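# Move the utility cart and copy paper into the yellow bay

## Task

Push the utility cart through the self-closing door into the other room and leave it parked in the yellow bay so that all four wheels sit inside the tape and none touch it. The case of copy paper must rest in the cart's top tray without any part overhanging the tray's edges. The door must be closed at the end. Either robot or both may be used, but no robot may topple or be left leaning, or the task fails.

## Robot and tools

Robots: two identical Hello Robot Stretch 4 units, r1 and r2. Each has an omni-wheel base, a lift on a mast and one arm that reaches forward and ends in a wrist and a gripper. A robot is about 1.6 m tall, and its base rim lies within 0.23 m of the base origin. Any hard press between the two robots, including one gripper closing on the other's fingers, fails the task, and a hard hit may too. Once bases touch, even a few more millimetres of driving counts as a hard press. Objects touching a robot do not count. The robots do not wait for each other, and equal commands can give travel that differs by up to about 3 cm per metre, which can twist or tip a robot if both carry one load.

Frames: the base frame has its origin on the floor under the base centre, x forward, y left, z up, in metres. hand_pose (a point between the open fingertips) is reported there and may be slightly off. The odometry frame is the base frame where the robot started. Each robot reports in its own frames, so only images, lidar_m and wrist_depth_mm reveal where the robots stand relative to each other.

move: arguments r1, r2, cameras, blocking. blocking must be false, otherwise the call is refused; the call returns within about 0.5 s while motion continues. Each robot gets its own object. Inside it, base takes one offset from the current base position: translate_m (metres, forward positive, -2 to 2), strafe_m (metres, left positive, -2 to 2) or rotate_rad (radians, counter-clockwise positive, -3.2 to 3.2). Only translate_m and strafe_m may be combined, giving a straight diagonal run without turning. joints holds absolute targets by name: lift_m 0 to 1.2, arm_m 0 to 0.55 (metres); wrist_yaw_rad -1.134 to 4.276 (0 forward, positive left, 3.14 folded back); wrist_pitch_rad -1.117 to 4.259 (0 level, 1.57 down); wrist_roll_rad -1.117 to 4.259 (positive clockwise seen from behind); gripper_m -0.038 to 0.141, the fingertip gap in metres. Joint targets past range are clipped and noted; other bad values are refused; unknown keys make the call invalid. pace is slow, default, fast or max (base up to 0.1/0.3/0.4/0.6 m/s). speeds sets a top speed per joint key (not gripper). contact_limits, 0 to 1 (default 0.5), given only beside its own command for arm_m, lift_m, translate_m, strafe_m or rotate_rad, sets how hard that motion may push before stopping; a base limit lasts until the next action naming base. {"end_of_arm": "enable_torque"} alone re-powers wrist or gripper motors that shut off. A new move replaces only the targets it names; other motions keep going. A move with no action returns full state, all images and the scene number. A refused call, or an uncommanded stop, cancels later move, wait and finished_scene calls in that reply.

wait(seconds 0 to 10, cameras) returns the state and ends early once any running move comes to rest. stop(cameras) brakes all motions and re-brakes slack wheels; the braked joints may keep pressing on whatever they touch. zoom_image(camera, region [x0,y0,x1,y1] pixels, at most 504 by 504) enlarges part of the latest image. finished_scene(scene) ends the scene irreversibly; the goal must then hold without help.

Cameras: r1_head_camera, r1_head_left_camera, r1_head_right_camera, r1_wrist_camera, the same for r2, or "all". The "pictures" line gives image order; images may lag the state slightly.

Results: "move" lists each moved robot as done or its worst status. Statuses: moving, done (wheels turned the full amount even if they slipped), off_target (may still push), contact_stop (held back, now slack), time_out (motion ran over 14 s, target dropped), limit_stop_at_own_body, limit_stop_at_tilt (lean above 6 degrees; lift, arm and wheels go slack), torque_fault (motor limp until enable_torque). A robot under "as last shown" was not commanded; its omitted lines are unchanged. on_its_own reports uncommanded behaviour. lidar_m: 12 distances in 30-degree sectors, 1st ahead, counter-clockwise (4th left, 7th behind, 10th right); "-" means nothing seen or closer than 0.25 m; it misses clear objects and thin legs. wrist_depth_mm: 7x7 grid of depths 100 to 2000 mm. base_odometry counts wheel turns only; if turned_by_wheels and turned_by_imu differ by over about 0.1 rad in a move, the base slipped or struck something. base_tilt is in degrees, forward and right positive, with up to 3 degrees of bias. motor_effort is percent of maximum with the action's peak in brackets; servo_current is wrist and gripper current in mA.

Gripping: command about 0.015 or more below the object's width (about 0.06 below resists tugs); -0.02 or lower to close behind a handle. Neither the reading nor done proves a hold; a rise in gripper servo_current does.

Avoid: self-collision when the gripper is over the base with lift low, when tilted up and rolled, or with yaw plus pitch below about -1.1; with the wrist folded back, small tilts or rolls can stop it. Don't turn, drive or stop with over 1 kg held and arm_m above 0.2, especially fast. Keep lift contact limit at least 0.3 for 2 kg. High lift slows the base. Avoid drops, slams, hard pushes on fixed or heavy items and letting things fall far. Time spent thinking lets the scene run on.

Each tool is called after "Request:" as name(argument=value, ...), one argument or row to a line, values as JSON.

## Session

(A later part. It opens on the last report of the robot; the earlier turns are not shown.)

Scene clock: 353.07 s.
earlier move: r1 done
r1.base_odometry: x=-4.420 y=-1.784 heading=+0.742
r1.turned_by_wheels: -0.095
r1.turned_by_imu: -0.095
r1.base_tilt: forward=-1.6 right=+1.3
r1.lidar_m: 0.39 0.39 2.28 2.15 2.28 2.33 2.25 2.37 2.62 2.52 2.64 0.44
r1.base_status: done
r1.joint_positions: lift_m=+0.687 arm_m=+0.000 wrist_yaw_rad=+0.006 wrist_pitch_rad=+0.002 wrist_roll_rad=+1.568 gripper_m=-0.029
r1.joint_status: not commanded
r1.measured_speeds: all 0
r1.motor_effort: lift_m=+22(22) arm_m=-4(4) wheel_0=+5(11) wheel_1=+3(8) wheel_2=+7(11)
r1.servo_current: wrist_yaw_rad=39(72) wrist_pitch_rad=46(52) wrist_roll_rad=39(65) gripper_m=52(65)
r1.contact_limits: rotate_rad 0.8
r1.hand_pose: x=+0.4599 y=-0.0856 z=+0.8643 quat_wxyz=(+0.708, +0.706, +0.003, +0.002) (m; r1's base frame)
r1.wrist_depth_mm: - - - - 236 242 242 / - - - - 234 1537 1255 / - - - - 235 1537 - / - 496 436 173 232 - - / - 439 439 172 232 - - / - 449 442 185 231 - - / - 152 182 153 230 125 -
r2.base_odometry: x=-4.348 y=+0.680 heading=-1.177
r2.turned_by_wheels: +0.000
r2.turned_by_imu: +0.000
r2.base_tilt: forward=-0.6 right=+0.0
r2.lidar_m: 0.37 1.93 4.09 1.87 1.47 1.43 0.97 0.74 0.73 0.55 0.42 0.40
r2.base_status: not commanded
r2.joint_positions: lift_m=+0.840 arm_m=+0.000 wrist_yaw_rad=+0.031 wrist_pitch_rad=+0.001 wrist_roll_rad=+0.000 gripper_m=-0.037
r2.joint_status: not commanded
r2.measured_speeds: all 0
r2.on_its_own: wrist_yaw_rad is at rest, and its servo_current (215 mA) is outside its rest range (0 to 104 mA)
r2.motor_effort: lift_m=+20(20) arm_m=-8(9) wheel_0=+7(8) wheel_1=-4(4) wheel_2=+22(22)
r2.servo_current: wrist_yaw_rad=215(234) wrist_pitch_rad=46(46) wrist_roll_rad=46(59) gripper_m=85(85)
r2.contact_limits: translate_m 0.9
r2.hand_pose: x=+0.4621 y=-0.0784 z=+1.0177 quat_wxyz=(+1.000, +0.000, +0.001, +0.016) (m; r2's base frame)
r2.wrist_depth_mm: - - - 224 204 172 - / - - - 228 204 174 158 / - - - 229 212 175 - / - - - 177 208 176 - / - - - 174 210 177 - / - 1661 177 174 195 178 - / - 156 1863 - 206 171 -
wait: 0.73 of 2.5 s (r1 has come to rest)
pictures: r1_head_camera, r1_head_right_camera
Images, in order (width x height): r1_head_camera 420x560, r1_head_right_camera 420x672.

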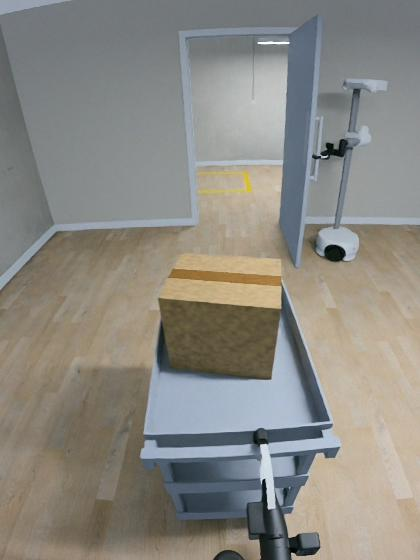

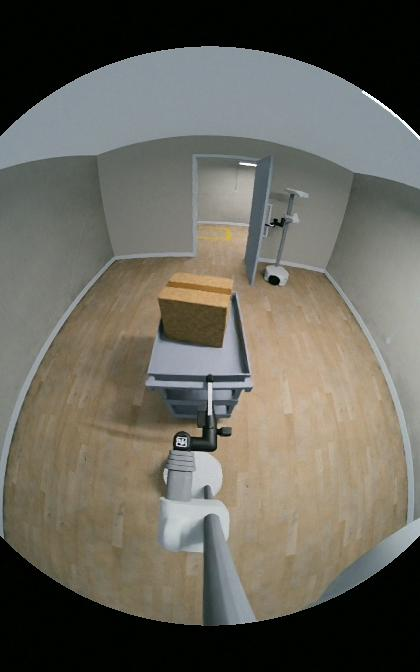

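Request:
move(
  r1={"base":{"strafe_m":0.13},"pace":"slow","contact_limits":{"strafe_m":0.8}},
  blocking=false,
)

Request:
wait(
  seconds=3,
)

Request:
move(
  r1={"base":{"rotate_rad":-0.12},"pace":"slow","contact_limits":{"rotate_rad":0.8}},
  blocking=false,
)

Request:
wait(
  seconds=2,
)

Request:
move(
  r1={"base":{"translate_m":1.1},"contact_limits":{"translate_m":0.8}},
  blocking=false,
)

Request:
wait(
  seconds=7,
  cameras=["r1_head_camera","r1_head_right_camera","r2_head_left_camera"],
)

Scene clock: 366.43 s.
move: r1 moving
r1.base_odometry: x=-4.429 y=-1.774 heading=+0.742
r1.turned_by_wheels: +0.000
r1.turned_by_imu: +0.000
r1.base_tilt: forward=-1.5 right=+1.3
r1.lidar_m: 0.38 0.40 2.26 2.15 2.26 2.35 2.25 2.39 2.66 2.55 2.66 0.44
r1.base_status: strafe_m moving
r1.joint_positions: lift_m=+0.687 arm_m=+0.000 wrist_yaw_rad=+0.003 wrist_pitch_rad=+0.002 wrist_roll_rad=+1.568 gripper_m=-0.029
r1.joint_status: not commanded
r1.measured_speeds: translate_m=+0.000 strafe_m=+0.055 rotate_rad=-0.001 lift_m=+0.000 arm_m=+0.000 wrist_yaw_rad=-0.008 wrist_pitch_rad=+0.000 wrist_roll_rad=+0.000
r1.motor_effort: lift_m=+22(22) arm_m=-4(4) wheel_0=-8(8) wheel_1=+5(7) wheel_2=+5(5)
r1.servo_current: wrist_yaw_rad=52(65) wrist_pitch_rad=46(46) wrist_roll_rad=39(59) gripper_m=59(65)
r1.contact_limits: strafe_m 0.8
r1.hand_pose: x=+0.4596 y=-0.0866 z=+0.8643 quat_wxyz=(+0.708, +0.706, +0.002, +0.000) (m; r1's base frame)
r1.wrist_depth_mm: - - - - 237 244 245 / - - - - 236 1537 1229 / - - - - 235 820 - / - 504 430 173 233 - - / - 439 439 172 232 - - / - 452 190 185 182 - - / - 152 462 133 229 126 -
r2.base_odometry: x=-4.348 y=+0.680 heading=-1.177
r2.turned_by_wheels: +0.000
r2.turned_by_imu: +0.000
r2.base_tilt: forward=-0.6 right=+0.0
r2.lidar_m: 0.37 1.94 4.09 1.88 1.46 1.40 0.96 0.75 0.71 0.53 0.43 0.40
r2.base_status: not commanded
r2.joint_positions: lift_m=+0.840 arm_m=+0.000 wrist_yaw_rad=+0.031 wrist_pitch_rad=+0.001 wrist_roll_rad=+0.000 gripper_m=-0.037
r2.joint_status: not commanded
r2.measured_speeds: all 0
r2.motor_effort: lift_m=+20(20) arm_m=-8(9) wheel_0=+7(8) wheel_1=-4(4) wheel_2=+22(22)
r2.servo_current: wrist_yaw_rad=202(221) wrist_pitch_rad=46(46) wrist_roll_rad=39(65) gripper_m=85(85)
r2.contact_limits: translate_m 0.9
r2.hand_pose: x=+0.4621 y=-0.0784 z=+1.0177 quat_wxyz=(+1.000, +0.000, +0.001, +0.016) (m; r2's base frame)
r2.wrist_depth_mm: - - - 224 204 172 - / - - - 227 204 175 158 / - - - 229 212 175 - / - - - 177 208 175 - / - - - 174 209 177 - / - 1708 176 173 195 178 - / - 156 1863 - 206 171 -
pictures: none

Scene clock: 368.37 s.
earlier move: r1 done
r1.base_odometry: x=-4.507 y=-1.689 heading=+0.741
r1.turned_by_wheels: -0.001
r1.turned_by_imu: -0.001
r1.base_tilt: forward=-1.6 right=+1.2
r1.lidar_m: 0.38 0.39 2.15 2.03 2.14 2.33 2.25 2.38 2.78 2.67 2.80 0.43
r1.base_status: done
r1.joint_positions: lift_m=+0.687 arm_m=+0.000 wrist_yaw_rad=-0.006 wrist_pitch_rad=+0.002 wrist_roll_rad=+1.568 gripper_m=-0.029
r1.joint_status: not commanded
r1.measured_speeds: all 0
r1.motor_effort: lift_m=+22(22) arm_m=+4(4) wheel_0=-5(12) wheel_1=+1(7) wheel_2=-6(7)
r1.servo_current: wrist_yaw_rad=52(72) wrist_pitch_rad=46(52) wrist_roll_rad=46(65) gripper_m=59(65)
r1.contact_limits: strafe_m 0.8
r1.hand_pose: x=+0.4587 y=-0.0893 z=+0.8643 quat_wxyz=(+0.708, +0.706, -0.001, -0.003) (m; r1's base frame)
r1.wrist_depth_mm: - - - - 217 236 1098 / - - - - 220 1576 - / - - - 462 220 - - / - 424 421 162 222 - - / - 439 436 163 224 - - / - 459 186 164 182 - - / - 152 480 164 228 135 -
r2.base_odometry: x=-4.348 y=+0.680 heading=-1.177
r2.turned_by_wheels: +0.000
r2.turned_by_imu: +0.000
r2.base_tilt: forward=-0.6 right=+0.0
r2.lidar_m: 0.39 1.96 4.08 1.88 1.46 1.42 0.96 0.73 0.69 0.58 0.43 0.41
r2.base_status: not commanded
r2.joint_positions: lift_m=+0.840 arm_m=+0.000 wrist_yaw_rad=+0.031 wrist_pitch_rad=+0.001 wrist_roll_rad=+0.000 gripper_m=-0.037
r2.joint_status: not commanded
r2.measured_speeds: all 0
r2.on_its_own: wrist_yaw_rad is at rest, and its servo_current (221 mA) is outside its rest range (0 to 104 mA)
r2.motor_effort: lift_m=+20(20) arm_m=-8(9) wheel_0=+8(8) wheel_1=-4(4) wheel_2=+22(22)
r2.servo_current: wrist_yaw_rad=221(221) wrist_pitch_rad=46(46) wrist_roll_rad=39(65) gripper_m=78(85)
r2.contact_limits: translate_m 0.9
r2.hand_pose: x=+0.4621 y=-0.0784 z=+1.0177 quat_wxyz=(+1.000, +0.000, +0.001, +0.016) (m; r2's base frame)
r2.wrist_depth_mm: - - - 225 204 172 - / - - - 228 205 174 158 / - - - 229 212 175 - / - - - 177 209 176 - / - - - 174 209 177 - / - - 177 173 196 178 - / - 1661 1921 - 206 171 -
wait: 1.93 of 3 s (r1 has come to rest)
pictures: none

Scene clock: 368.87 s.
move: r1 moving
r1.base_odometry: x=-4.507 y=-1.688 heading=+0.641
r1.turned_by_wheels: -0.100
r1.turned_by_imu: -0.101
r1.base_tilt: forward=-1.6 right=+1.3
r1.lidar_m: 0.37 0.40 2.20 2.01 2.08 2.42 2.27 2.31 2.86 2.65 2.71 0.43
r1.base_status: rotate_rad moving
r1.joint_positions: lift_m=+0.687 arm_m=+0.000 wrist_yaw_rad=+0.003 wrist_pitch_rad=+0.002 wrist_roll_rad=+1.568 gripper_m=-0.029
r1.joint_status: not commanded
r1.measured_speeds: translate_m=+0.000 strafe_m=-0.001 rotate_rad=-0.209 lift_m=+0.000 arm_m=+0.001 wrist_yaw_rad=+0.016 wrist_pitch_rad=+0.000 wrist_roll_rad=+0.000
r1.motor_effort: lift_m=+22(22) arm_m=+3(4) wheel_0=+9(9) wheel_1=+3(6) wheel_2=+5(5)
r1.servo_current: wrist_yaw_rad=39(59) wrist_pitch_rad=46(52) wrist_roll_rad=52(59) gripper_m=59(65)
r1.contact_limits: rotate_rad 0.8
r1.hand_pose: x=+0.4596 y=-0.0866 z=+0.8643 quat_wxyz=(+0.708, +0.706, +0.002, +0.000) (m; r1's base frame)
r1.wrist_depth_mm: - - - - 227 235 235 / - - - - 228 1618 1229 / - - - 167 227 - - / - 433 430 167 228 - - / - 439 436 167 229 - - / - 452 216 186 227 - - / - 459 466 147 229 126 -
r2.base_odometry: x=-4.348 y=+0.680 heading=-1.177
r2.turned_by_wheels: +0.000
r2.turned_by_imu: +0.000
r2.base_tilt: forward=-0.6 right=+0.1
r2.lidar_m: 0.42 1.94 4.08 1.90 1.43 1.43 0.96 0.75 0.71 0.57 0.44 0.38
r2.base_status: not commanded
r2.joint_positions: lift_m=+0.840 arm_m=+0.000 wrist_yaw_rad=+0.031 wrist_pitch_rad=+0.001 wrist_roll_rad=+0.000 gripper_m=-0.037
r2.joint_status: not commanded
r2.measured_speeds: all 0
r2.motor_effort: lift_m=+20(20) arm_m=-8(8) wheel_0=+7(8) wheel_1=-4(4) wheel_2=+22(22)
r2.servo_current: wrist_yaw_rad=221(221) wrist_pitch_rad=39(46) wrist_roll_rad=46(59) gripper_m=78(85)
r2.contact_limits: translate_m 0.9
r2.hand_pose: x=+0.4621 y=-0.0784 z=+1.0177 quat_wxyz=(+1.000, +0.000, +0.001, +0.016) (m; r2's base frame)
r2.wrist_depth_mm: - - - 225 204 173 - / - - - 228 204 174 159 / - - - 229 211 175 - / - - - 177 209 176 - / - - - 174 210 177 - / - - 176 174 196 178 - / - 1618 1863 - 206 171 -
pictures: none

Scene clock: 369.37 s.
earlier move: r1 done
r1.base_odometry: x=-4.507 y=-1.688 heading=+0.622
r1.turned_by_wheels: -0.019
r1.turned_by_imu: -0.019
r1.base_tilt: forward=-1.6 right=+1.3
r1.lidar_m: 0.37 0.39 2.25 2.03 2.08 2.44 2.27 2.30 2.85 2.66 2.70 0.44
r1.base_status: done
r1.joint_positions: lift_m=+0.687 arm_m=+0.000 wrist_yaw_rad=+0.003 wrist_pitch_rad=+0.002 wrist_roll_rad=+1.568 gripper_m=-0.029
r1.joint_status: not commanded
r1.measured_speeds: all 0
r1.motor_effort: lift_m=+22(22) arm_m=-4(4) wheel_0=+3(9) wheel_1=+3(6) wheel_2=+7(7)
r1.servo_current: wrist_yaw_rad=33(65) wrist_pitch_rad=39(52) wrist_roll_rad=52(59) gripper_m=65(65)
r1.contact_limits: rotate_rad 0.8
r1.hand_pose: x=+0.4596 y=-0.0864 z=+0.8643 quat_wxyz=(+0.708, +0.706, +0.002, +0.000) (m; r1's base frame)
r1.wrist_depth_mm: - - - - 234 240 242 / - - - - 234 1576 1255 / - - - - 232 1537 - / - 473 433 170 231 - - / - 436 439 170 230 - - / - 452 215 186 229 - - / - 455 462 150 229 125 -
r2.base_odometry: x=-4.348 y=+0.680 heading=-1.177
r2.turned_by_wheels: +0.000
r2.turned_by_imu: +0.000
r2.base_tilt: forward=-0.6 right=+0.0
r2.lidar_m: 0.39 1.97 4.09 1.88 1.44 1.42 0.94 0.73 0.72 0.54 0.42 0.41
r2.base_status: not commanded
r2.joint_positions: lift_m=+0.840 arm_m=+0.000 wrist_yaw_rad=+0.031 wrist_pitch_rad=+0.001 wrist_roll_rad=+0.000 gripper_m=-0.037
r2.joint_status: not commanded
r2.measured_speeds: all 0
r2.on_its_own: wrist_yaw_rad is at rest, and its servo_current (228 mA) is outside its rest range (0 to 104 mA)
r2.motor_effort: lift_m=+20(20) arm_m=-8(9) wheel_0=+7(8) wheel_1=-4(4) wheel_2=+22(22)
r2.servo_current: wrist_yaw_rad=228(228) wrist_pitch_rad=39(46) wrist_roll_rad=39(59) gripper_m=85(85)
r2.contact_limits: translate_m 0.9
r2.hand_pose: x=+0.4621 y=-0.0784 z=+1.0177 quat_wxyz=(+1.000, +0.000, +0.001, +0.016) (m; r2's base frame)
r2.wrist_depth_mm: - - - 225 204 172 - / - - - 228 205 174 159 / - - - 229 211 175 - / - - - 176 208 176 - / - - - 174 209 177 - / - 1863 176 174 196 178 - / - 1618 1921 - 206 171 -
wait: 0.50 of 2 s (r1 has come to rest)
pictures: none

Scene clock: 369.87 s.
move: r1 moving
r1.base_odometry: x=-4.482 y=-1.670 heading=+0.622
r1.turned_by_wheels: -0.001
r1.turned_by_imu: -0.001
r1.base_tilt: forward=-1.7 right=+1.3
r1.lidar_m: 0.34 0.36 2.25 2.05 2.06 2.48 2.30 2.35 2.88 2.66 2.69 0.43
r1.base_status: translate_m moving
r1.joint_positions: lift_m=+0.687 arm_m=+0.000 wrist_yaw_rad=-0.005 wrist_pitch_rad=+0.002 wrist_roll_rad=+1.568 gripper_m=-0.029
r1.joint_status: not commanded
r1.measured_speeds: translate_m=+0.120 strafe_m=-0.001 rotate_rad=-0.011 lift_m=+0.000 arm_m=+0.000 wrist_yaw_rad=-0.084 wrist_pitch_rad=-0.001 wrist_roll_rad=+0.000
r1.motor_effort: lift_m=+22(22) arm_m=+4(4) wheel_0=+7(10) wheel_1=+7(9) wheel_2=-16(16)
r1.servo_current: wrist_yaw_rad=59(65) wrist_pitch_rad=39(46) wrist_roll_rad=46(65) gripper_m=59(65)
r1.contact_limits: translate_m 0.8
r1.hand_pose: x=+0.4588 y=-0.0888 z=+0.8643 quat_wxyz=(+0.708, +0.706, -0.001, -0.002) (m; r1's base frame)
r1.wrist_depth_mm: - - - - 248 255 257 / - - - - 243 1499 1205 / - - - - 237 1661 - / - - - 488 234 - - / - 430 430 210 229 - - / - 436 187 196 183 - - / - 153 439 161 218 128 -
r2.base_odometry: x=-4.348 y=+0.680 heading=-1.177
r2.turned_by_wheels: +0.000
r2.turned_by_imu: +0.000
r2.base_tilt: forward=-0.6 right=+0.0
r2.lidar_m: 0.39 1.92 4.06 1.87 1.46 1.43 0.93 0.73 0.69 0.56 0.43 0.42
r2.base_status: not commanded
r2.joint_positions: lift_m=+0.840 arm_m=+0.000 wrist_yaw_rad=+0.031 wrist_pitch_rad=+0.001 wrist_roll_rad=+0.000 gripper_m=-0.037
r2.joint_status: not commanded
r2.measured_speeds: all 0
r2.motor_effort: lift_m=+20(20) arm_m=-9(9) wheel_0=+7(8) wheel_1=-4(4) wheel_2=+22(22)
r2.servo_current: wrist_yaw_rad=195(228) wrist_pitch_rad=39(46) wrist_roll_rad=46(59) gripper_m=72(85)
r2.contact_limits: translate_m 0.9
r2.hand_pose: x=+0.4621 y=-0.0784 z=+1.0177 quat_wxyz=(+1.000, +0.000, +0.001, +0.016) (m; r2's base frame)
r2.wrist_depth_mm: - - - 224 204 172 - / - - - 226 206 174 158 / - - - 229 212 175 - / - - - 177 208 176 - / - - - 174 210 177 - / - 1808 176 173 196 178 - / - 1661 1921 - 207 170 -
pictures: none

Scene clock: 374.53 s.
earlier move: r1 done
r1.base_odometry: x=-3.614 y=-1.047 heading=+0.623
r1.turned_by_wheels: +0.001
r1.turned_by_imu: +0.003
r1.base_tilt: forward=-1.6 right=+1.3
r1.lidar_m: 0.29 0.28 2.36 2.18 2.19 2.81 3.38 3.40 2.78 2.55 2.57 0.47
r1.base_status: done
r1.joint_positions: lift_m=+0.687 arm_m=+0.000 wrist_yaw_rad=+0.001 wrist_pitch_rad=+0.002 wrist_roll_rad=+1.568 gripper_m=-0.029
r1.joint_status: not commanded
r1.measured_speeds: all 0
r1.motor_effort: lift_m=+22(22) arm_m=+4(4) wheel_0=+3(12) wheel_1=+3(9) wheel_2=+1(22)
r1.servo_current: wrist_yaw_rad=52(85) wrist_pitch_rad=39(52) wrist_roll_rad=33(65) gripper_m=59(65)
r1.contact_limits: translate_m 0.8
r1.hand_pose: x=+0.4594 y=-0.0871 z=+0.8644 quat_wxyz=(+0.708, +0.706, +0.001, +0.000) (m; r1's base frame)
r1.wrist_depth_mm: - - - 1756 - 1499 1205 / - - 1308 254 315 1537 1255 / - - - - 312 319 322 / - - - - 265 1863 1229 / - - - - 246 1756 - / - - 413 - 224 - - / - 153 394 142 204 133 -
r2.base_odometry: x=-4.348 y=+0.680 heading=-1.177
r2.turned_by_wheels: +0.000
r2.turned_by_imu: +0.001
r2.base_tilt: forward=-0.6 right=+0.0
r2.lidar_m: 0.39 1.44 4.09 1.91 1.45 1.42 0.95 0.75 0.70 0.55 0.43 0.40
r2.base_status: not commanded
r2.joint_positions: lift_m=+0.840 arm_m=+0.000 wrist_yaw_rad=+0.031 wrist_pitch_rad=+0.001 wrist_roll_rad=+0.000 gripper_m=-0.037
r2.joint_status: not commanded
r2.measured_speeds: all 0
r2.on_its_own: wrist_yaw_rad is at rest, and its servo_current (215 mA) is outside its rest range (0 to 104 mA)
r2.motor_effort: lift_m=+20(20) arm_m=-8(9) wheel_0=+7(8) wheel_1=-4(4) wheel_2=+22(22)
r2.servo_current: wrist_yaw_rad=215(228) wrist_pitch_rad=33(46) wrist_roll_rad=46(59) gripper_m=85(85)
r2.contact_limits: translate_m 0.9
r2.hand_pose: x=+0.4621 y=-0.0784 z=+1.0177 quat_wxyz=(+1.000, +0.000, +0.001, +0.016) (m; r2's base frame)
r2.wrist_depth_mm: - - - 225 204 172 - / - - - 229 205 175 158 / - - - 229 211 175 - / - - - 177 208 176 - / - - 172 174 210 178 - / - - 177 174 196 178 - / - 1708 - - 206 171 -
wait: 4.67 of 7 s (r1 has come to rest)
pictures: r1_head_camera, r1_head_right_camera, r2_head_left_camera
Images, in order (width x height): r1_head_camera 420x560, r1_head_right_camera 420x672, r2_head_left_camera 420x672.

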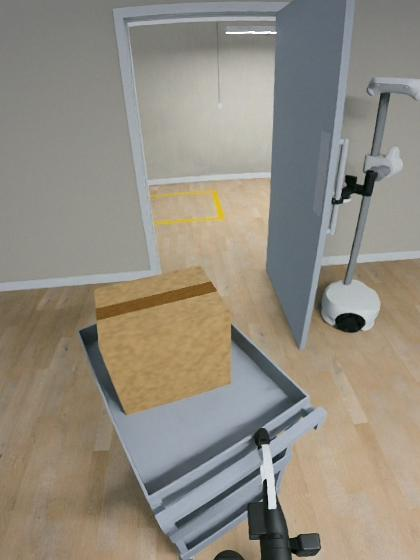

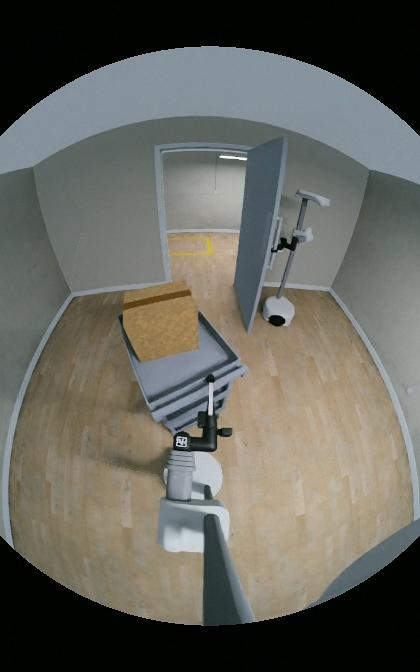

